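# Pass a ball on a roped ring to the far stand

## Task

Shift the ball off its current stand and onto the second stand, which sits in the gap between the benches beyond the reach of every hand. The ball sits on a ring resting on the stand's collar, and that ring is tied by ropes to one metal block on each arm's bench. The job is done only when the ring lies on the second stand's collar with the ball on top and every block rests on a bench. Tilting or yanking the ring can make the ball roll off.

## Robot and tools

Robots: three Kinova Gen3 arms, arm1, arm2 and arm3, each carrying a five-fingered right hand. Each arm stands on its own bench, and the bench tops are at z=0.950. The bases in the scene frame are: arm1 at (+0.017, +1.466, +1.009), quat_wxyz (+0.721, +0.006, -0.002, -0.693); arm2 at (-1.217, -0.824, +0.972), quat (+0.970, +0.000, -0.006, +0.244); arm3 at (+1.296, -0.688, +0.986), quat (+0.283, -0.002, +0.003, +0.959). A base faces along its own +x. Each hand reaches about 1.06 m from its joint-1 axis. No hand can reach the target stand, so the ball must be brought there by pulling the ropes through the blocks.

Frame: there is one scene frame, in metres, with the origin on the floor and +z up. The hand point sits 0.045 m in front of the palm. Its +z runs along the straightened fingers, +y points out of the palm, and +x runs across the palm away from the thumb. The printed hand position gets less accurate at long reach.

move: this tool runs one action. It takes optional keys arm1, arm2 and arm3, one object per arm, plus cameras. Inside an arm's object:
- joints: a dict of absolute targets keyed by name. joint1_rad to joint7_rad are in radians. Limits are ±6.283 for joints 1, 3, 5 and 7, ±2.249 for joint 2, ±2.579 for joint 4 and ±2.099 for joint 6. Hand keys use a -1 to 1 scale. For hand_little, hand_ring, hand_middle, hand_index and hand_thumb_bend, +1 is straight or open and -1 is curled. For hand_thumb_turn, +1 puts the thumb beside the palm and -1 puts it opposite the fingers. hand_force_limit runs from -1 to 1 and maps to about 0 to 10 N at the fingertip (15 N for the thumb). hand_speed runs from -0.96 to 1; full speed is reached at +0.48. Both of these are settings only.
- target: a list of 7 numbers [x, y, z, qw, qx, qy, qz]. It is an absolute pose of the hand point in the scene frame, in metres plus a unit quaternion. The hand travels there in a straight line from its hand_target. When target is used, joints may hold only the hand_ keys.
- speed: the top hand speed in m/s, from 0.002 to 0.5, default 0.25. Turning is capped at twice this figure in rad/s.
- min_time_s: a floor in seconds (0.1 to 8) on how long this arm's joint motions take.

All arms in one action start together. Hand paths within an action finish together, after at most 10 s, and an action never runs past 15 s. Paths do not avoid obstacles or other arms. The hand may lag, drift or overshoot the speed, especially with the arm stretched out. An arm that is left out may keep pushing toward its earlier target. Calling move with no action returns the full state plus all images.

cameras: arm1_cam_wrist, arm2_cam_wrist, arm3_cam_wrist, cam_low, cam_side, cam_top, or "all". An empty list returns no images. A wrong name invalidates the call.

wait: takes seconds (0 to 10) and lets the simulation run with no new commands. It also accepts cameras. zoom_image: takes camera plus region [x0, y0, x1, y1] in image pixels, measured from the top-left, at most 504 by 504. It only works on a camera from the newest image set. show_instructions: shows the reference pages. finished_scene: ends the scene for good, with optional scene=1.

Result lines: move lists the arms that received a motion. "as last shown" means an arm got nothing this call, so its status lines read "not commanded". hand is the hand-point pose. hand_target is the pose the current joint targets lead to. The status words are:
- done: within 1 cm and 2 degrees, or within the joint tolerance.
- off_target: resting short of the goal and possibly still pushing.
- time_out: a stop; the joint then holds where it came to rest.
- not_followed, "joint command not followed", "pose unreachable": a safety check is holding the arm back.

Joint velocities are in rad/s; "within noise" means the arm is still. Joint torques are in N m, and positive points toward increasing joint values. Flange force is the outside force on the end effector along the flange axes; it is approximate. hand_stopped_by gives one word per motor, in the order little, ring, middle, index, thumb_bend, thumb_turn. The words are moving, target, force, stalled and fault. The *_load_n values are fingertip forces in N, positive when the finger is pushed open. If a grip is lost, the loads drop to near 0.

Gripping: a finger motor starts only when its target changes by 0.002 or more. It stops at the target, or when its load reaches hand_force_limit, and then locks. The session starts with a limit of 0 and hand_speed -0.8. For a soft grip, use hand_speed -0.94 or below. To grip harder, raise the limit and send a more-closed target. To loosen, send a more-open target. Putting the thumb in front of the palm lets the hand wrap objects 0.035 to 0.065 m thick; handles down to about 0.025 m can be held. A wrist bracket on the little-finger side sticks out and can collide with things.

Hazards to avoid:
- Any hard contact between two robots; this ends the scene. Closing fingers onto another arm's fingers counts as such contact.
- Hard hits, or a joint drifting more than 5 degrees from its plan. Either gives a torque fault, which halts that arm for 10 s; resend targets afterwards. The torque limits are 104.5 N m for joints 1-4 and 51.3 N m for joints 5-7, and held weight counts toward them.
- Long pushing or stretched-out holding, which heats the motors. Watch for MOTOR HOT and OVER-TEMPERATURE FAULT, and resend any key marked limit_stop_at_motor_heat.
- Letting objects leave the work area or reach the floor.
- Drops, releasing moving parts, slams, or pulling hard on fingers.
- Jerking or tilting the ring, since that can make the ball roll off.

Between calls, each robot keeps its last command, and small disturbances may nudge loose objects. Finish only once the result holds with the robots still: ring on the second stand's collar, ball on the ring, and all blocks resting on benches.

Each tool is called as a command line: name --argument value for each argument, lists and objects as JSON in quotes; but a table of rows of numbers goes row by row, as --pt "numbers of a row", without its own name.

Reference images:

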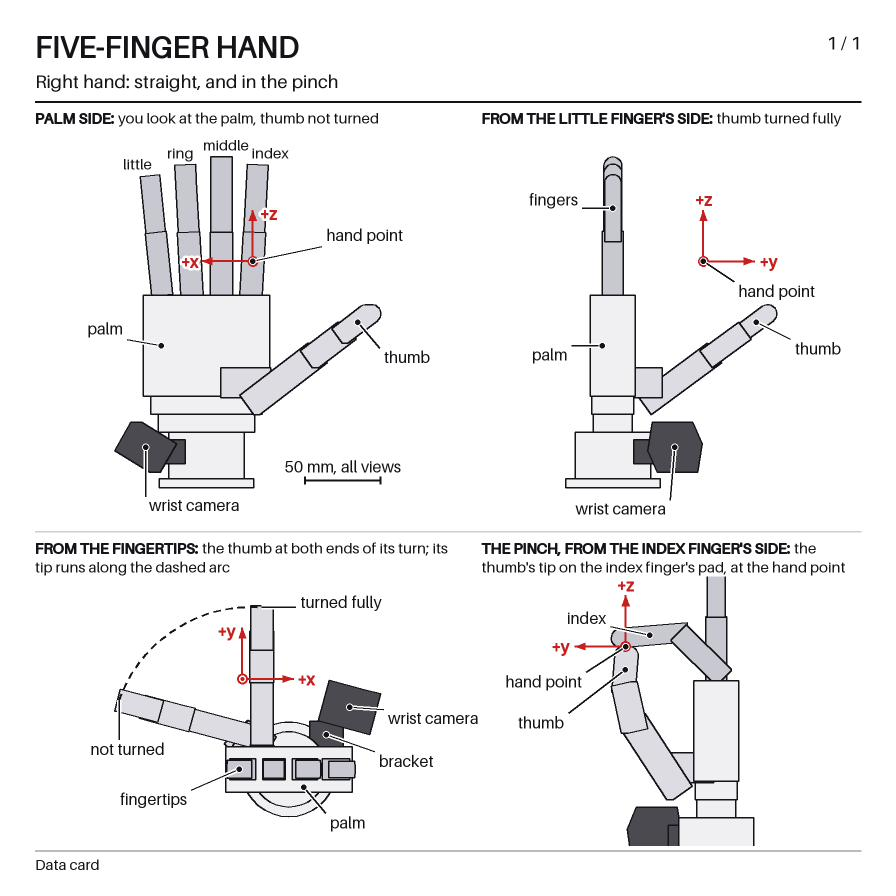

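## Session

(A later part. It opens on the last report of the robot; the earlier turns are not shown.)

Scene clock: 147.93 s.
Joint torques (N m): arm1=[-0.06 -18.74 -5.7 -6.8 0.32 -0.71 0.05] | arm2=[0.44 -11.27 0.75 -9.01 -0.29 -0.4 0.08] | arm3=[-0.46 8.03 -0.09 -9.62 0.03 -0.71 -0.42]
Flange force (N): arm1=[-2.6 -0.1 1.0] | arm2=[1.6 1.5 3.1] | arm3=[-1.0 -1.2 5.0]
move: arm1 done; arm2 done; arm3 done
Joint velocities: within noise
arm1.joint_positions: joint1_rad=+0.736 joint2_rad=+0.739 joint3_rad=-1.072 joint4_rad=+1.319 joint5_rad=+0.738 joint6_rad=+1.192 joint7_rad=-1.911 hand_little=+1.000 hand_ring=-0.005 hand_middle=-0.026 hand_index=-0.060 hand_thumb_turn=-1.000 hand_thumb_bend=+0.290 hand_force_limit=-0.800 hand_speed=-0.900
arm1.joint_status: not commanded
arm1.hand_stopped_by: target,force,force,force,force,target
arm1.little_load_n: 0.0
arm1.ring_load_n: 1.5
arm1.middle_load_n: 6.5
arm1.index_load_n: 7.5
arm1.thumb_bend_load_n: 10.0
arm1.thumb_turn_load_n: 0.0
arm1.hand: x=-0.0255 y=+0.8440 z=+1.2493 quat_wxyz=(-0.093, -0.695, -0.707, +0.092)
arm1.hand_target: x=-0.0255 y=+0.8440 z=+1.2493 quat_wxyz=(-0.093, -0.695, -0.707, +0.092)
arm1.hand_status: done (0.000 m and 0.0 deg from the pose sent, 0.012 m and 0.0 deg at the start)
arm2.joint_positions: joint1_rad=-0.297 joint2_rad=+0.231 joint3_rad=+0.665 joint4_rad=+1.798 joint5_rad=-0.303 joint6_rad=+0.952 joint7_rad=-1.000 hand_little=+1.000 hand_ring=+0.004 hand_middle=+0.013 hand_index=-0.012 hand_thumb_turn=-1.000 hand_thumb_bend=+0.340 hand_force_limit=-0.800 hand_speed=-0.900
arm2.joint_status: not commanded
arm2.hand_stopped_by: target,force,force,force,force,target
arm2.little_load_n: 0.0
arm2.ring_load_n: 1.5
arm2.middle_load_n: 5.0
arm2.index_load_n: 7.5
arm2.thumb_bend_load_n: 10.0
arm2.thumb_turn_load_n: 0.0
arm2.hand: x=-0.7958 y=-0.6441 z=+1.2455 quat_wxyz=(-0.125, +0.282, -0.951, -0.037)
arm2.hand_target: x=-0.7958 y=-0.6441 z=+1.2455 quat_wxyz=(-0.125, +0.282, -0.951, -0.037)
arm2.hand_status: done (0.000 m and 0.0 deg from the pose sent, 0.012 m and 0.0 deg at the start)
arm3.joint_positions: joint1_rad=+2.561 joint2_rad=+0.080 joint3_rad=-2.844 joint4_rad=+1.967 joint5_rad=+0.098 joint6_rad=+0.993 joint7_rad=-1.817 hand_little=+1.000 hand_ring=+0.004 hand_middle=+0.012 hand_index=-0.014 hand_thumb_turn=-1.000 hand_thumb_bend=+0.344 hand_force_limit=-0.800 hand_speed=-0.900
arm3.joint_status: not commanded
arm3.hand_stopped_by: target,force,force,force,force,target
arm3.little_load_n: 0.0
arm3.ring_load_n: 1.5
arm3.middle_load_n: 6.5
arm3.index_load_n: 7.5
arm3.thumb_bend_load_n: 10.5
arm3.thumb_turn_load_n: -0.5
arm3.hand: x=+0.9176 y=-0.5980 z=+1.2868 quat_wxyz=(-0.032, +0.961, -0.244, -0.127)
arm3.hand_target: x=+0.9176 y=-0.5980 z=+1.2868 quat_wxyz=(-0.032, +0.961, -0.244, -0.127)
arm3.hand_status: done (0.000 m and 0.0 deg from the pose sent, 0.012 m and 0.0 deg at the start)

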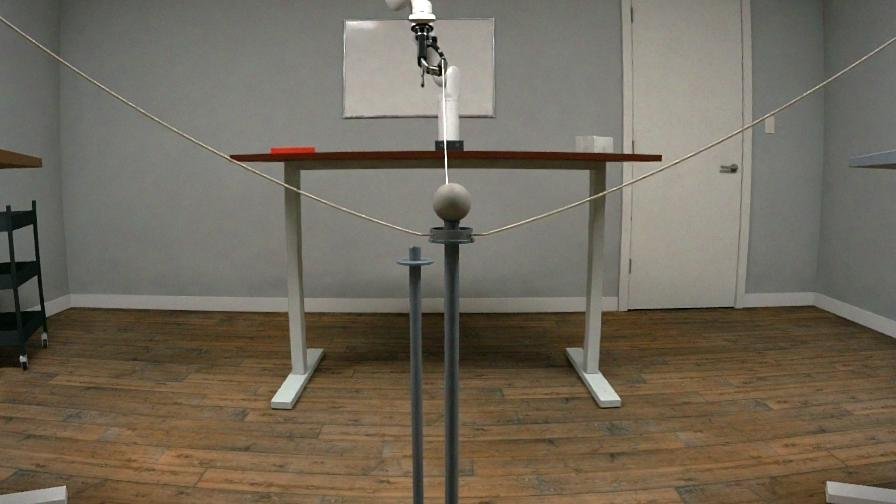

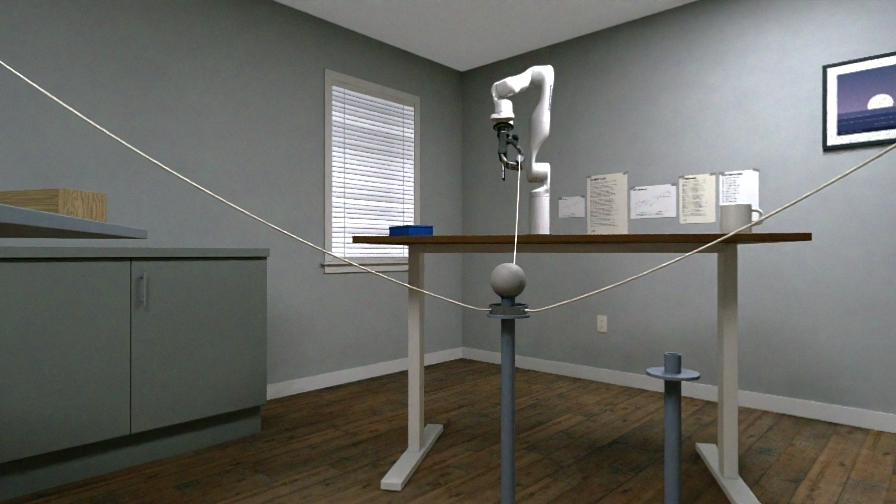

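move --arm1 '{"target": [0.02, 0.855, 1.13, -0.1814, 0.6770, 0.6890, -0.1846], "speed": 0.06}' --arm2 '{"target": [-0.7850, -0.5700, 1.13, 0.0735, -0.2743, 0.9261, -0.2481], "speed": 0.06}' --arm3 '{"target": [0.8700, -0.5400, 1.14, 0.2508, -0.9362, 0.2378, -0.0637], "speed": 0.06}' --cameras '["all"]'

Scene clock: 155.33 s.
Joint torques (N m): arm1=[-0.14 -22.08 -3.48 -5.68 1.22 0.89 -0.01] | arm2=[0.47 -16.03 4.07 -6.92 1.28 0.24 0.05] | arm3=[-0.53 16.73 1.96 -6.99 1.04 0.77 -0.45]
Flange force (N): arm1=[-2.6 0.8 0.2] | arm2=[2.2 1.9 2.5] | arm3=[-1.3 0.9 4.1]
move: arm1 done; arm2 done; arm3 done
Joint velocities: within noise
arm1.joint_positions: joint1_rad=+0.147 joint2_rad=+0.914 joint3_rad=-0.742 joint4_rad=+1.203 joint5_rad=+1.037 joint6_rad=+1.561 joint7_rad=-2.253 hand_little=+1.000 hand_ring=-0.005 hand_middle=-0.026 hand_index=-0.060 hand_thumb_turn=-1.000 hand_thumb_bend=+0.290 hand_force_limit=-0.800 hand_speed=-0.900
arm1.joint_status: not commanded
arm1.hand_stopped_by: target,force,force,force,force,target
arm1.little_load_n: 0.0
arm1.ring_load_n: 1.0
arm1.middle_load_n: 6.5
arm1.index_load_n: 7.0
arm1.thumb_bend_load_n: 10.5
arm1.thumb_turn_load_n: 0.0
arm1.hand: x=+0.0200 y=+0.8550 z=+1.1300 quat_wxyz=(+0.181, -0.677, -0.689, +0.185)
arm1.hand_target: x=+0.0200 y=+0.8550 z=+1.1300 quat_wxyz=(+0.181, -0.677, -0.689, +0.185)
arm1.hand_status: done (0.000 m and 0.0 deg from the pose sent, 0.128 m and 33.5 deg at the start)
arm2.joint_positions: joint1_rad=-0.782 joint2_rad=+0.678 joint3_rad=+0.776 joint4_rad=+1.637 joint5_rad=+0.076 joint6_rad=+1.019 joint7_rad=-1.647 hand_little=+1.000 hand_ring=+0.004 hand_middle=+0.013 hand_index=-0.012 hand_thumb_turn=-1.000 hand_thumb_bend=+0.340 hand_force_limit=-0.800 hand_speed=-0.900
arm2.joint_status: not commanded
arm2.hand_stopped_by: target,force,force,force,force,target
arm2.little_load_n: 0.0
arm2.ring_load_n: 2.0
arm2.middle_load_n: 5.5
arm2.index_load_n: 7.5
arm2.thumb_bend_load_n: 10.0
arm2.thumb_turn_load_n: 0.0
arm2.hand: x=-0.7850 y=-0.5700 z=+1.1300 quat_wxyz=(-0.074, +0.274, -0.926, +0.248)
arm2.hand_target: x=-0.7850 y=-0.5700 z=+1.1300 quat_wxyz=(-0.074, +0.274, -0.926, +0.248)
arm2.hand_status: done (0.000 m and 0.0 deg from the pose sent, 0.138 m and 33.5 deg at the start)
arm3.joint_positions: joint1_rad=+2.454 joint2_rad=-0.518 joint3_rad=-2.868 joint4_rad=+1.716 joint5_rad=+0.396 joint6_rad=+1.148 joint7_rad=-2.137 hand_little=+1.000 hand_ring=+0.004 hand_middle=+0.012 hand_index=-0.014 hand_thumb_turn=-1.000 hand_thumb_bend=+0.344 hand_force_limit=-0.800 hand_speed=-0.900
arm3.joint_status: not commanded
arm3.hand_stopped_by: target,force,force,force,force,target
arm3.little_load_n: 0.0
arm3.ring_load_n: 1.5
arm3.middle_load_n: 6.5
arm3.index_load_n: 7.0
arm3.thumb_bend_load_n: 10.5
arm3.thumb_turn_load_n: -0.5
arm3.hand: x=+0.8700 y=-0.5400 z=+1.1400 quat_wxyz=(-0.251, +0.936, -0.238, +0.064)
arm3.hand_target: x=+0.8700 y=-0.5400 z=+1.1400 quat_wxyz=(-0.251, +0.936, -0.238, +0.064)
arm3.hand_status: done (0.000 m and 0.0 deg from the pose sent, 0.165 m and 33.5 deg at the start)
pictures: arm1_cam_wrist, arm2_cam_wrist, arm3_cam_wrist, cam_low, cam_side, cam_top
arm1_cam_wrist: T_world_to_cam=[[0.85024, 0.29036, -0.43906, 0.22848], [0.46044, -0.81449, 0.353, 0.28553], [-0.25512, -0.5023, -0.8262, 1.48621]] pos_world=[0.05342, 0.91273, 1.22744]
arm2_cam_wrist: T_world_to_cam=[[-0.68712, 0.55964, -0.46333, 0.30058], [0.45477, 0.82863, 0.32644, 0.46487], [0.56661, 0.0136, -0.82387, 1.49348]] pos_world=[-0.8511, -0.57373, 1.21795]
arm3_cam_wrist: T_world_to_cam=[[-0.12397, -0.85054, -0.51109, 0.232], [-0.94868, -0.04942, 0.31236, 0.44127], [-0.29093, 0.52358, -0.80076, 1.56085]] pos_world=[0.90148, -0.5981, 1.23061]

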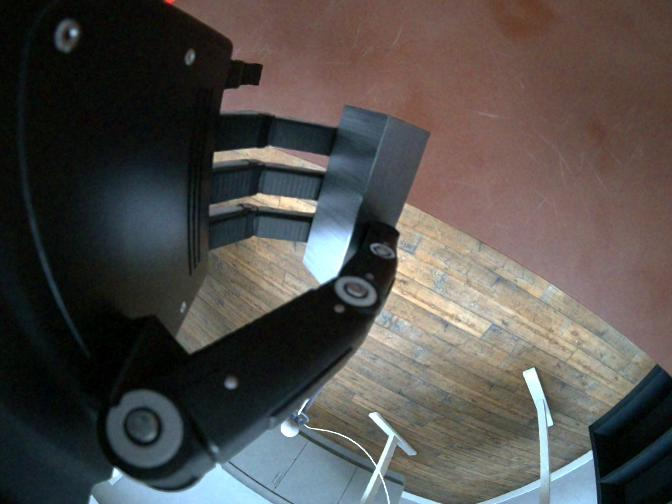

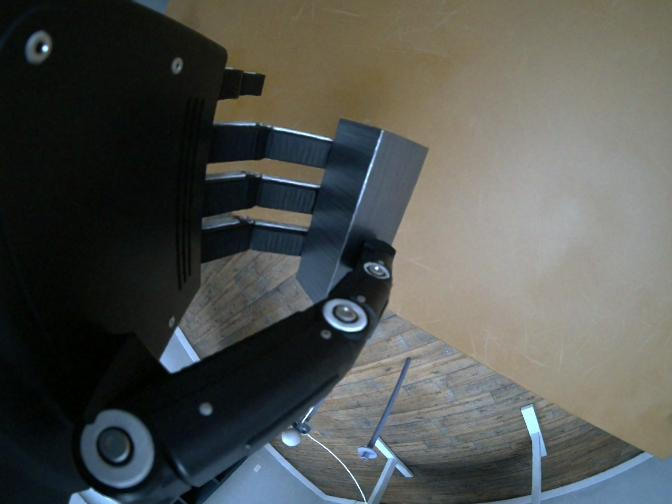

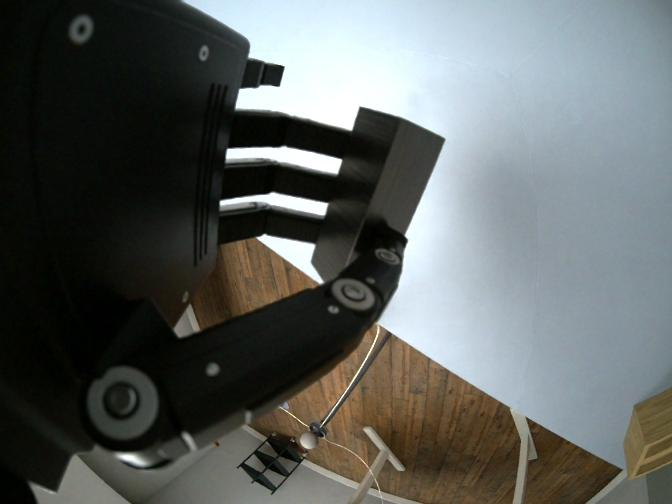

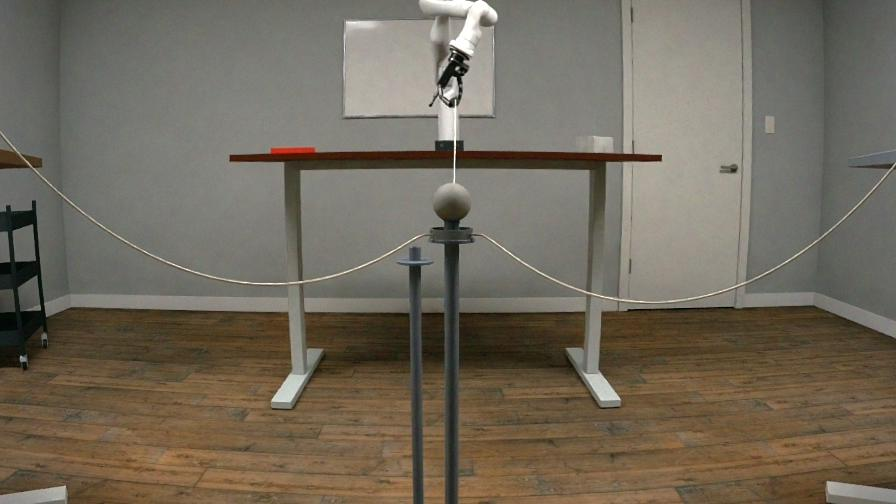

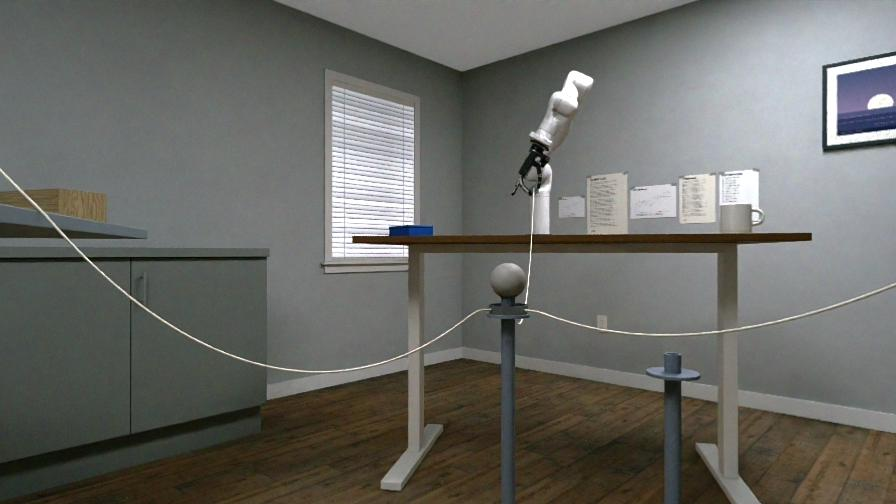

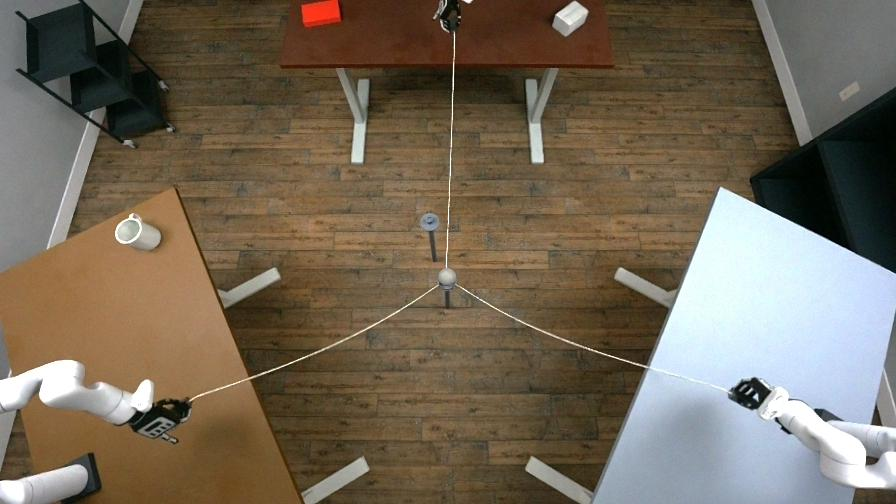

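move --arm1 '{"target": [0.0650, 0.8850, 1.03, -0.3517, 0.6092, 0.6156, -0.3554], "speed": 0.06}' --arm2 '{"target": [-0.7750, -0.5000, 1.03, 0.1347, -0.2332, 0.8340, -0.4815], "speed": 0.06}' --arm3 '{"target": [0.8100, -0.4600, 1.03, 0.4841, -0.8384, 0.2168, -0.1252], "speed": 0.06}' --cameras '["all"]'

Scene clock: 161.43 s.
Joint torques (N m): arm1=[-0.22 -23.71 -1.39 -4.12 1.44 2.16 0.06] | arm2=[0.63 -21.25 6.95 -3.77 2.23 1.23 0.04] | arm3=[-0.63 22.58 4.78 -4.94 1.74 1.85 -0.47]
Flange force (N): arm1=[-2.1 1.8 -0.4] | arm2=[2.9 1.6 2.4] | arm3=[-0.4 2.2 2.8]
move: arm1 done; arm2 done; arm3 done
Joint velocities: within noise
arm1.joint_positions: joint1_rad=-0.277 joint2_rad=+1.229 joint3_rad=-0.507 joint4_rad=+1.112 joint5_rad=+1.219 joint6_rad=+1.822 joint7_rad=-2.583 hand_little=+1.000 hand_ring=-0.005 hand_middle=-0.026 hand_index=-0.060 hand_thumb_turn=-1.000 hand_thumb_bend=+0.290 hand_force_limit=-0.800 hand_speed=-0.900
arm1.joint_status: not commanded
arm1.hand_stopped_by: target,force,force,force,force,target
arm1.little_load_n: 0.0
arm1.ring_load_n: 1.0
arm1.middle_load_n: 6.5
arm1.index_load_n: 7.0
arm1.thumb_bend_load_n: 10.5
arm1.thumb_turn_load_n: 0.0
arm1.hand: x=+0.0650 y=+0.8850 z=+1.0300 quat_wxyz=(+0.352, -0.609, -0.616, +0.355)
arm1.hand_target: x=+0.0650 y=+0.8850 z=+1.0300 quat_wxyz=(+0.352, -0.609, -0.616, +0.355)
arm1.hand_status: done (0.000 m and 0.0 deg from the pose sent, 0.114 m and 30.0 deg at the start)
arm2.joint_positions: joint1_rad=-0.996 joint2_rad=+1.247 joint3_rad=+0.844 joint4_rad=+1.286 joint5_rad=+0.152 joint6_rad=+1.277 joint7_rad=-2.020 hand_little=+1.000 hand_ring=+0.004 hand_middle=+0.013 hand_index=-0.012 hand_thumb_turn=-1.000 hand_thumb_bend=+0.340 hand_force_limit=-0.800 hand_speed=-0.900
arm2.joint_status: not commanded
arm2.hand_stopped_by: target,force,force,force,force,target
arm2.little_load_n: 0.0
arm2.ring_load_n: 1.5
arm2.middle_load_n: 5.0
arm2.index_load_n: 7.5
arm2.thumb_bend_load_n: 10.5
arm2.thumb_turn_load_n: 0.0
arm2.hand: x=-0.7750 y=-0.5000 z=+1.0300 quat_wxyz=(-0.135, +0.233, -0.834, +0.482)
arm2.hand_target: x=-0.7750 y=-0.5000 z=+1.0300 quat_wxyz=(-0.135, +0.233, -0.834, +0.482)
arm2.hand_status: done (0.000 m and 0.0 deg from the pose sent, 0.122 m and 30.1 deg at the start)
arm3.joint_positions: joint1_rad=+2.358 joint2_rad=-1.105 joint3_rad=-2.760 joint4_rad=+1.332 joint5_rad=+0.589 joint6_rad=+1.335 joint7_rad=-2.339 hand_little=+1.000 hand_ring=+0.004 hand_middle=+0.012 hand_index=-0.014 hand_thumb_turn=-1.000 hand_thumb_bend=+0.344 hand_force_limit=-0.800 hand_speed=-0.900
arm3.joint_status: not commanded
arm3.hand_stopped_by: target,force,force,force,force,target
arm3.little_load_n: 0.0
arm3.ring_load_n: 1.0
arm3.middle_load_n: 6.0
arm3.index_load_n: 7.0
arm3.thumb_bend_load_n: 11.0
arm3.thumb_turn_load_n: -0.5
arm3.hand: x=+0.8100 y=-0.4600 z=+1.0300 quat_wxyz=(-0.484, +0.838, -0.217, +0.125)
arm3.hand_target: x=+0.8100 y=-0.4600 z=+1.0300 quat_wxyz=(-0.484, +0.838, -0.217, +0.125)
arm3.hand_status: done (0.000 m and 0.0 deg from the pose sent, 0.149 m and 30.0 deg at the start)
pictures: arm1_cam_wrist, arm2_cam_wrist, arm3_cam_wrist, cam_low, cam_side, cam_top
arm1_cam_wrist: T_world_to_cam=[[0.51818, 0.28085, -0.80785, 0.54746], [0.57135, -0.81654, 0.0826, 0.59764], [-0.63644, -0.50436, -0.58357, 1.20687]] pos_world=[0.14296, 0.94295, 1.0972]
arm2_cam_wrist: T_world_to_cam=[[-0.49083, 0.28561, -0.82311, 0.60761], [0.42624, 0.90268, 0.05905, 0.72532], [0.75987, -0.32186, -0.5648, 1.11976]] pos_world=[-0.8618, -0.46787, 1.08974]
arm3_cam_wrist: T_world_to_cam=[[0.04512, -0.53129, -0.84599, 0.59118], [-0.99255, -0.11976, 0.02228, 0.72464], [-0.11316, 0.83868, -0.53274, 1.13823]] pos_world=[0.82137, -0.55374, 1.09037]

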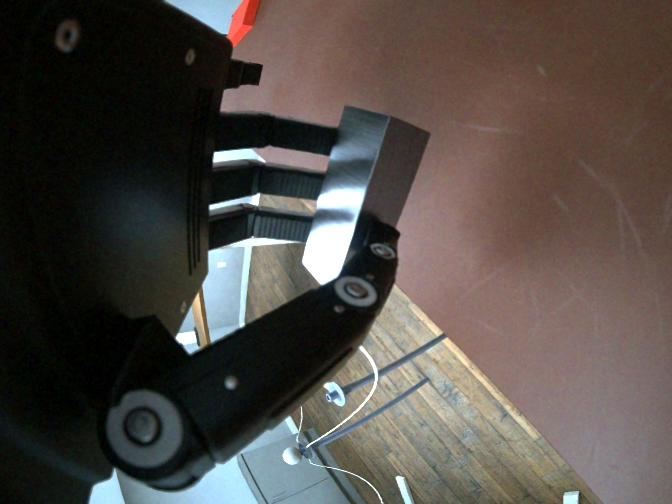

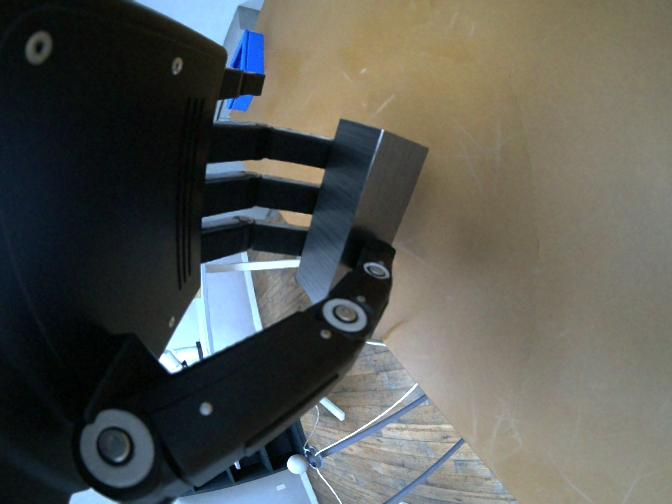

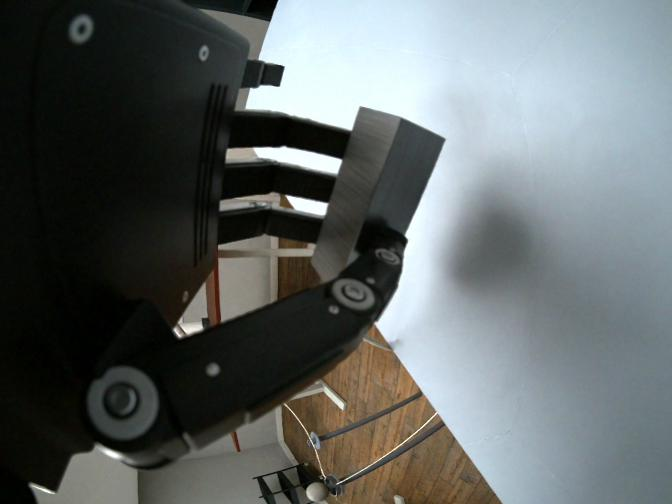

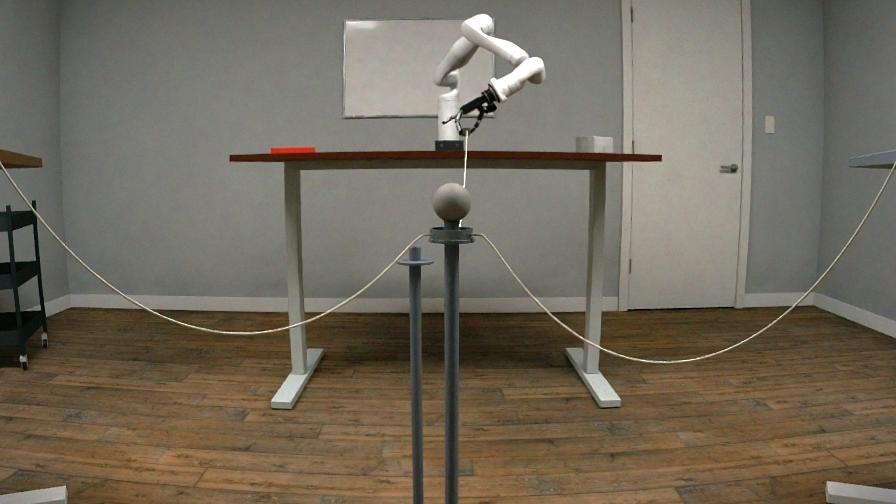

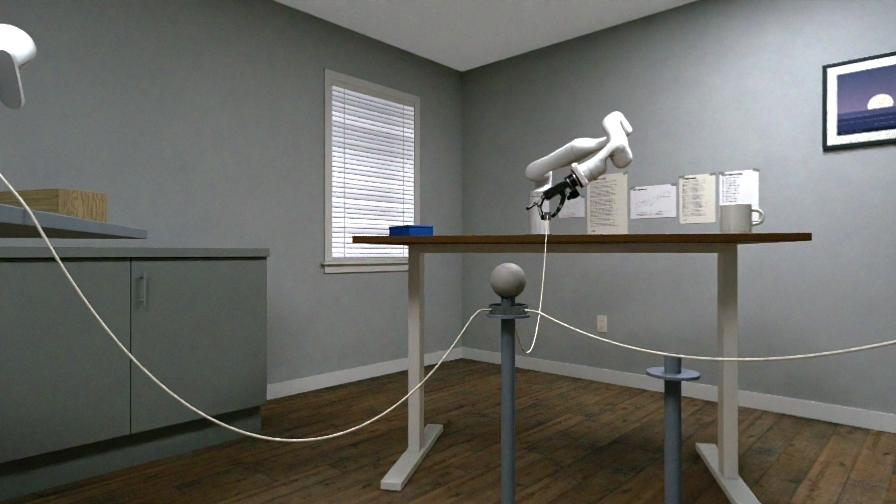

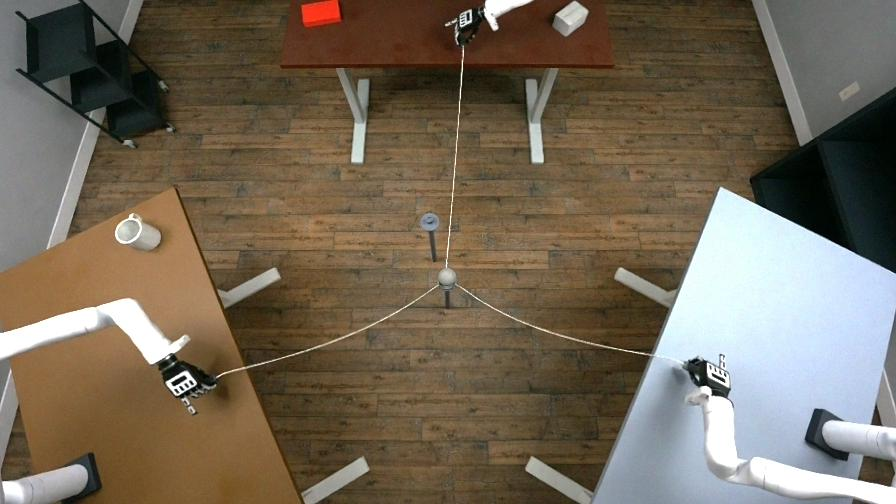

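move --arm1 '{"target": [0.0650, 0.8850, 0.982, -0.3517, 0.6092, 0.6156, -0.3554], "speed": 0.04}' --arm2 '{"target": [-0.7750, -0.5000, 0.982, 0.1347, -0.2332, 0.8340, -0.4815], "speed": 0.04}' --arm3 '{"target": [0.8100, -0.4600, 0.982, 0.4841, -0.8384, 0.2168, -0.1252], "speed": 0.04}' --cameras '["arm1_cam_wrist", "arm2_cam_wrist", "arm3_cam_wrist", "cam_low"]'

zoom_image --camera "arm1_cam_wrist" --region '[250, 80, 500, 300]'

zoom_image --camera "arm2_cam_wrist" --region '[250, 80, 500, 320]'

zoom_image --camera "arm3_cam_wrist" --region '[250, 80, 500, 320]'

Scene clock: 163.73 s.
Joint torques (N m): arm1=[-0.18 -23.96 -1.32 -3.86 1.38 2.21 0.06] | arm2=[0.61 -21.53 6.92 -3.17 2.14 1.33 0.04] | arm3=[-0.64 22.92 4.83 -4.38 1.6 1.92 -0.47]
Flange force (N): arm1=[-2.1 2.0 -0.3] | arm2=[2.8 1.4 2.3] | arm3=[-0.4 2.2 2.8]
move: arm1 done; arm2 done; arm3 done
Joint velocities: within noise
arm1.joint_positions: joint1_rad=-0.285 joint2_rad=+1.315 joint3_rad=-0.495 joint4_rad=+1.083 joint5_rad=+1.237 joint6_rad=+1.783 joint7_rad=-2.621 hand_little=+1.000 hand_ring=-0.005 hand_middle=-0.026 hand_index=-0.060 hand_thumb_turn=-1.000 hand_thumb_bend=+0.290 hand_force_limit=-0.800 hand_speed=-0.900
arm1.joint_status: not commanded
arm1.hand_stopped_by: target,force,force,force,force,target
arm1.little_load_n: 0.0
arm1.ring_load_n: 1.0
arm1.middle_load_n: 6.0
arm1.index_load_n: 6.5
arm1.thumb_bend_load_n: 10.5
arm1.thumb_turn_load_n: 0.0
arm1.hand: x=+0.0650 y=+0.8850 z=+0.9820 quat_wxyz=(+0.352, -0.609, -0.616, +0.355)
arm1.hand_target: x=+0.0650 y=+0.8850 z=+0.9820 quat_wxyz=(+0.352, -0.609, -0.616, +0.355)
arm1.hand_status: done (0.000 m and 0.0 deg from the pose sent, 0.048 m and 0.0 deg at the start)
arm2.joint_positions: joint1_rad=-0.985 joint2_rad=+1.328 joint3_rad=+0.816 joint4_rad=+1.272 joint5_rad=+0.123 joint6_rad=+1.236 joint7_rad=-2.067 hand_little=+1.000 hand_ring=+0.004 hand_middle=+0.013 hand_index=-0.012 hand_thumb_turn=-1.000 hand_thumb_bend=+0.340 hand_force_limit=-0.800 hand_speed=-0.900
arm2.joint_status: not commanded
arm2.hand_stopped_by: target,force,force,force,force,target
arm2.little_load_n: 0.0
arm2.ring_load_n: 1.5
arm2.middle_load_n: 5.0
arm2.index_load_n: 7.0
arm2.thumb_bend_load_n: 10.5
arm2.thumb_turn_load_n: 0.0
arm2.hand: x=-0.7750 y=-0.5000 z=+0.9820 quat_wxyz=(-0.135, +0.233, -0.834, +0.482)
arm2.hand_target: x=-0.7750 y=-0.5000 z=+0.9820 quat_wxyz=(-0.135, +0.233, -0.834, +0.482)
arm2.hand_status: done (0.000 m and 0.0 deg from the pose sent, 0.048 m and 0.0 deg at the start)
arm3.joint_positions: joint1_rad=+2.366 joint2_rad=-1.193 joint3_rad=-2.772 joint4_rad=+1.313 joint5_rad=+0.579 joint6_rad=+1.289 joint7_rad=-2.390 hand_little=+1.000 hand_ring=+0.004 hand_middle=+0.012 hand_index=-0.014 hand_thumb_turn=-1.000 hand_thumb_bend=+0.344 hand_force_limit=-0.800 hand_speed=-0.900
arm3.joint_status: not commanded
arm3.hand_stopped_by: target,force,force,force,force,target
arm3.little_load_n: 0.0
arm3.ring_load_n: 1.0
arm3.middle_load_n: 6.0
arm3.index_load_n: 7.0
arm3.thumb_bend_load_n: 11.0
arm3.thumb_turn_load_n: -0.5
arm3.hand: x=+0.8100 y=-0.4600 z=+0.9820 quat_wxyz=(-0.484, +0.838, -0.217, +0.125)
arm3.hand_target: x=+0.8100 y=-0.4600 z=+0.9820 quat_wxyz=(-0.484, +0.838, -0.217, +0.125)
arm3.hand_status: done (0.000 m and 0.0 deg from the pose sent, 0.048 m and 0.0 deg at the start)
arm1_cam_wrist: T_world_to_cam=[[0.5182, 0.28077, -0.80786, 0.50876], [0.57136, -0.81652, 0.08272, 0.60147], [-0.63641, -0.50444, -0.58355, 1.17889]] pos_world=[0.14296, 0.94295, 1.0492]
arm2_cam_wrist: T_world_to_cam=[[-0.49081, 0.28565, -0.82311, 0.56818], [0.42626, 0.90267, 0.05909, 0.72808], [0.75987, -0.32186, -0.5648, 1.09257]] pos_world=[-0.8617, -0.46787, 1.04174]
arm3_cam_wrist: T_world_to_cam=[[0.04512, -0.53129, -0.84599, 0.55057], [-0.99256, -0.11968, 0.02223, 0.72582], [-0.11306, 0.83869, -0.53274, 1.11259]] pos_world=[0.82137, -0.55374, 1.04237]

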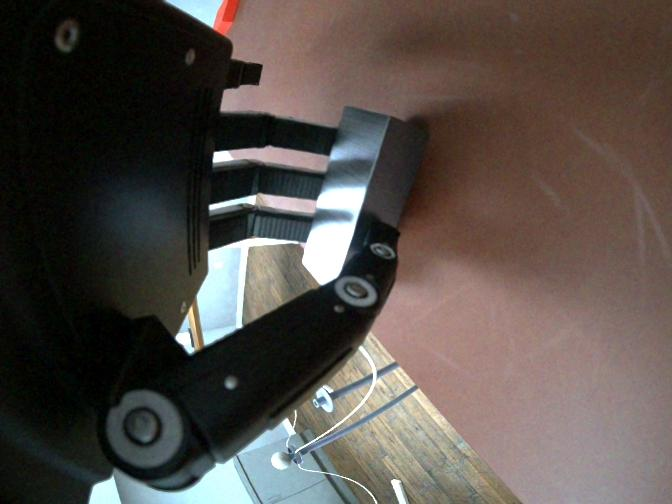

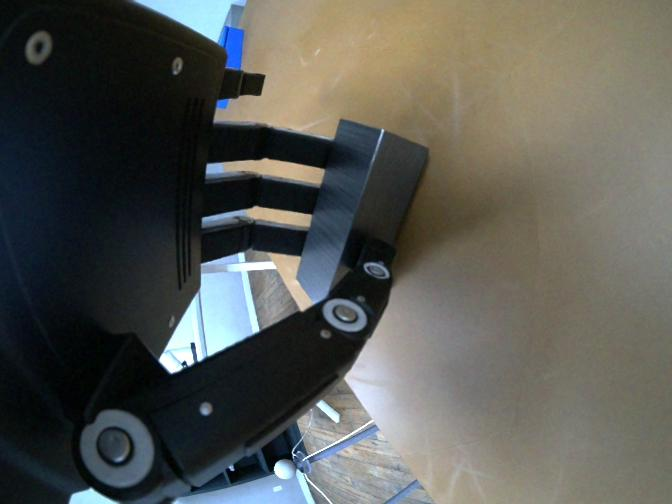

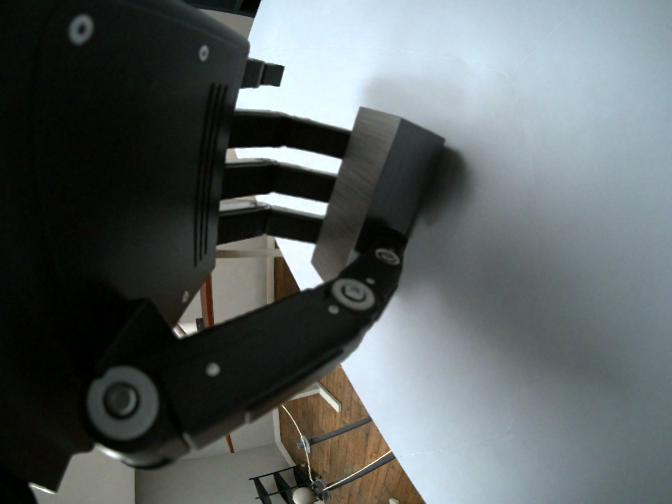

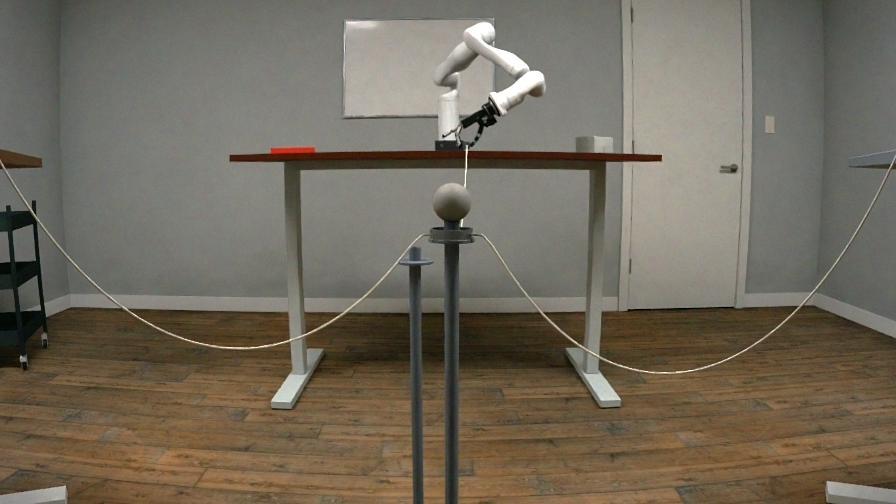

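Scaled by 2.016 from the camera's image (finer frame: 960x720).

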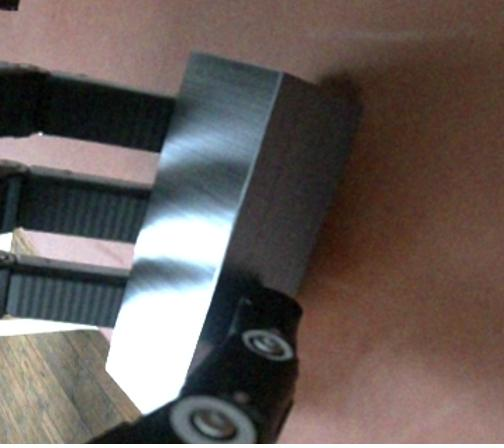

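Scaled by 2.016 from the camera's image (finer frame: 960x720).

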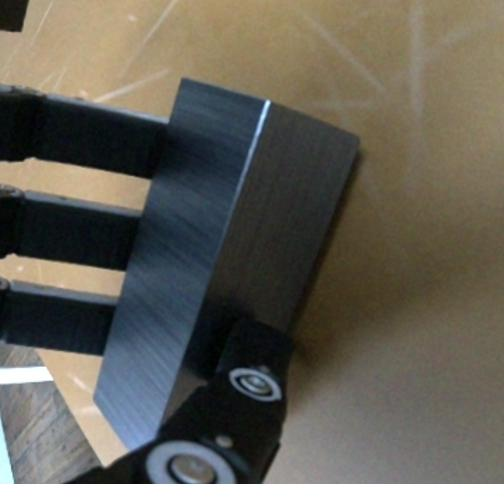

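Scaled by 2.016 from the camera's image (finer frame: 960x720).

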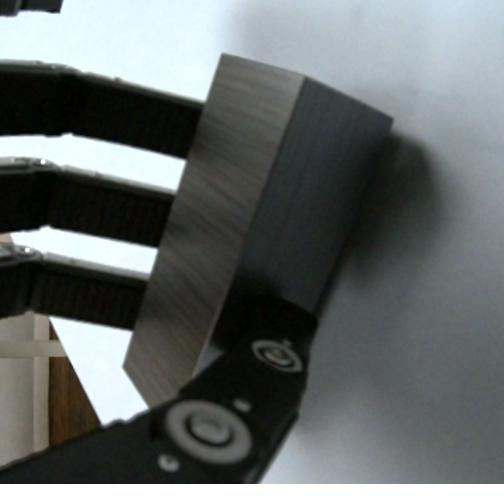

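move --arm1 '{"target": [0.0650, 0.8850, 0.978, -0.3517, 0.6092, 0.6156, -0.3554], "speed": 0.01}' --arm2 '{"target": [-0.7750, -0.5000, 0.978, 0.1347, -0.2332, 0.8340, -0.4815], "speed": 0.01}' --arm3 '{"target": [0.8100, -0.4600, 0.978, 0.4841, -0.8384, 0.2168, -0.1252], "speed": 0.01}' --cameras '["arm1_cam_wrist", "arm2_cam_wrist", "arm3_cam_wrist"]'

zoom_image --camera "arm1_cam_wrist" --region '[250, 80, 500, 300]'

zoom_image --camera "arm2_cam_wrist" --region '[250, 80, 500, 320]'

zoom_image --camera "arm3_cam_wrist" --region '[250, 80, 500, 320]'

Scene clock: 165.17 s.
Joint torques (N m): arm1=[-0.2 -23.86 -1.32 -3.79 1.44 2.19 0.03] | arm2=[0.63 -21.53 6.92 -3.12 2.12 1.33 0.02] | arm3=[-0.55 22.89 4.84 -4.38 1.61 1.93 -0.48]
Flange force (N): arm1=[-2.3 1.9 -0.5] | arm2=[2.8 1.3 2.3] | arm3=[0.0 2.0 2.8]
move: arm1 done; arm2 done; arm3 done
Joint velocities: within noise
arm1.joint_positions: joint1_rad=-0.285 joint2_rad=+1.322 joint3_rad=-0.494 joint4_rad=+1.079 joint5_rad=+1.238 joint6_rad=+1.779 joint7_rad=-2.624 hand_little=+1.000 hand_ring=-0.005 hand_middle=-0.026 hand_index=-0.060 hand_thumb_turn=-1.000 hand_thumb_bend=+0.290 hand_force_limit=-0.800 hand_speed=-0.900
arm1.joint_status: not commanded
arm1.hand_stopped_by: target,force,force,force,force,target
arm1.little_load_n: 0.0
arm1.ring_load_n: 1.0
arm1.middle_load_n: 6.0
arm1.index_load_n: 6.5
arm1.thumb_bend_load_n: 11.0
arm1.thumb_turn_load_n: 0.0
arm1.hand: x=+0.0650 y=+0.8850 z=+0.9780 quat_wxyz=(+0.352, -0.609, -0.616, +0.355)
arm1.hand_target: x=+0.0650 y=+0.8850 z=+0.9780 quat_wxyz=(+0.352, -0.609, -0.616, +0.355)
arm1.hand_status: done (0.000 m and 0.0 deg from the pose sent, 0.004 m and 0.0 deg at the start)
arm2.joint_positions: joint1_rad=-0.984 joint2_rad=+1.335 joint3_rad=+0.814 joint4_rad=+1.270 joint5_rad=+0.121 joint6_rad=+1.233 joint7_rad=-2.071 hand_little=+1.000 hand_ring=+0.004 hand_middle=+0.013 hand_index=-0.012 hand_thumb_turn=-1.000 hand_thumb_bend=+0.340 hand_force_limit=-0.800 hand_speed=-0.900
arm2.joint_status: not commanded
arm2.hand_stopped_by: target,force,force,force,force,target
arm2.little_load_n: 0.0
arm2.ring_load_n: 1.5
arm2.middle_load_n: 5.5
arm2.index_load_n: 7.0
arm2.thumb_bend_load_n: 10.5
arm2.thumb_turn_load_n: 0.0
arm2.hand: x=-0.7750 y=-0.5000 z=+0.9780 quat_wxyz=(-0.135, +0.233, -0.834, +0.482)
arm2.hand_target: x=-0.7750 y=-0.5000 z=+0.9780 quat_wxyz=(-0.135, +0.233, -0.834, +0.482)
arm2.hand_status: done (0.000 m and 0.0 deg from the pose sent, 0.004 m and 0.0 deg at the start)
arm3.joint_positions: joint1_rad=+2.366 joint2_rad=-1.201 joint3_rad=-2.773 joint4_rad=+1.311 joint5_rad=+0.578 joint6_rad=+1.285 joint7_rad=-2.394 hand_little=+1.000 hand_ring=+0.004 hand_middle=+0.012 hand_index=-0.014 hand_thumb_turn=-1.000 hand_thumb_bend=+0.344 hand_force_limit=-0.800 hand_speed=-0.900
arm3.joint_status: not commanded
arm3.hand_stopped_by: target,force,force,force,force,target
arm3.little_load_n: 0.0
arm3.ring_load_n: 1.0
arm3.middle_load_n: 6.0
arm3.index_load_n: 7.0
arm3.thumb_bend_load_n: 11.0
arm3.thumb_turn_load_n: -0.5
arm3.hand: x=+0.8100 y=-0.4600 z=+0.9780 quat_wxyz=(-0.484, +0.838, -0.217, +0.125)
arm3.hand_target: x=+0.8100 y=-0.4600 z=+0.9780 quat_wxyz=(-0.484, +0.838, -0.217, +0.125)
arm3.hand_status: done (0.000 m and 0.0 deg from the pose sent, 0.004 m and 0.0 deg at the start)
arm1_cam_wrist: T_world_to_cam=[[0.51818, 0.28085, -0.80785, 0.50545], [0.57135, -0.81654, 0.0826, 0.60194], [-0.63644, -0.50436, -0.58357, 1.17652]] pos_world=[0.14296, 0.94295, 1.0452]
arm2_cam_wrist: T_world_to_cam=[[-0.49083, 0.28557, -0.82313, 0.56486], [0.42629, 0.90266, 0.05897, 0.72847], [0.75985, -0.32195, -0.56478, 1.09023]] pos_world=[-0.8617, -0.46787, 1.03774]
arm3_cam_wrist: T_world_to_cam=[[0.04507, -0.5313, -0.84598, 0.54723], [-0.99257, -0.11965, 0.02227, 0.72588], [-0.11306, 0.83869, -0.53274, 1.11046]] pos_world=[0.82137, -0.55374, 1.03837]

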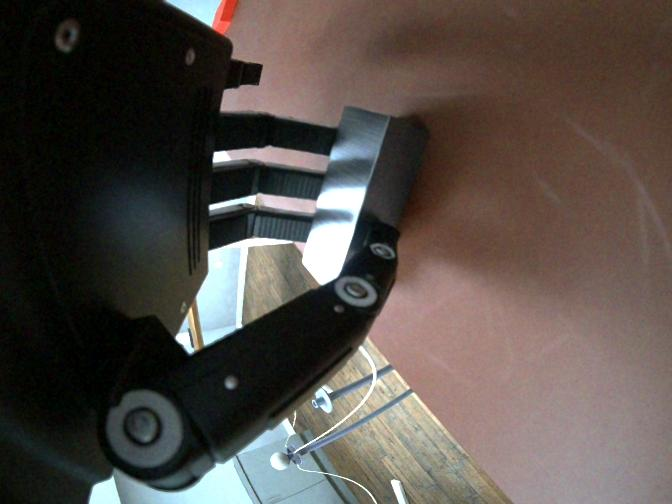

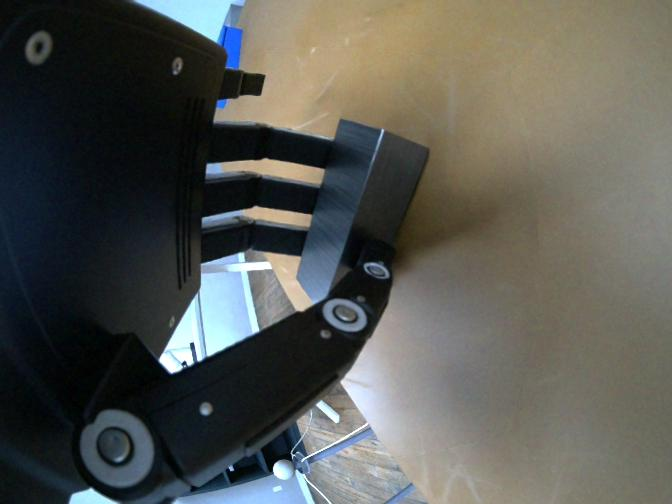

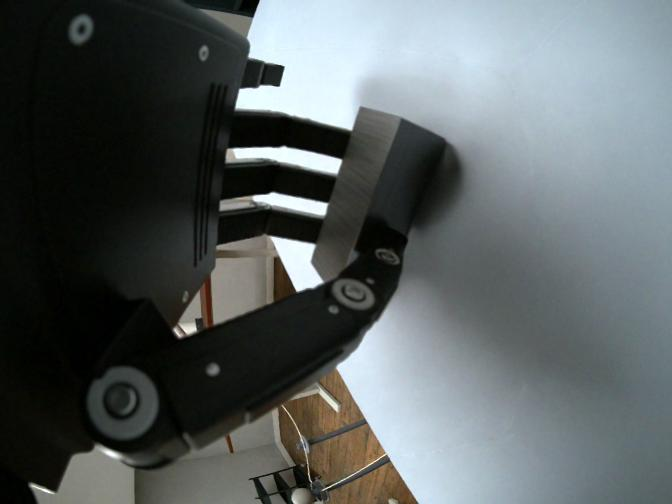

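Scaled by 2.016 from the camera's image (finer frame: 960x720).

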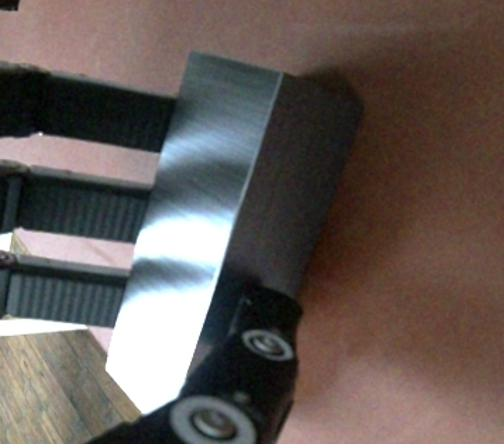

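Scaled by 2.016 from the camera's image (finer frame: 960x720).

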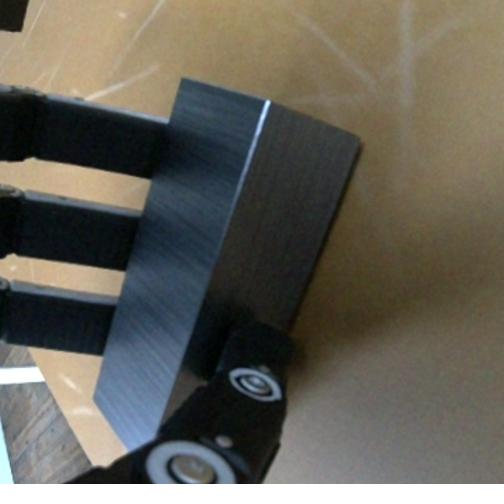

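Scaled by 2.016 from the camera's image (finer frame: 960x720).

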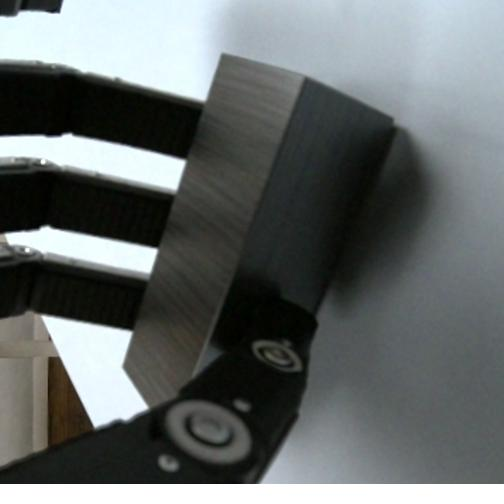

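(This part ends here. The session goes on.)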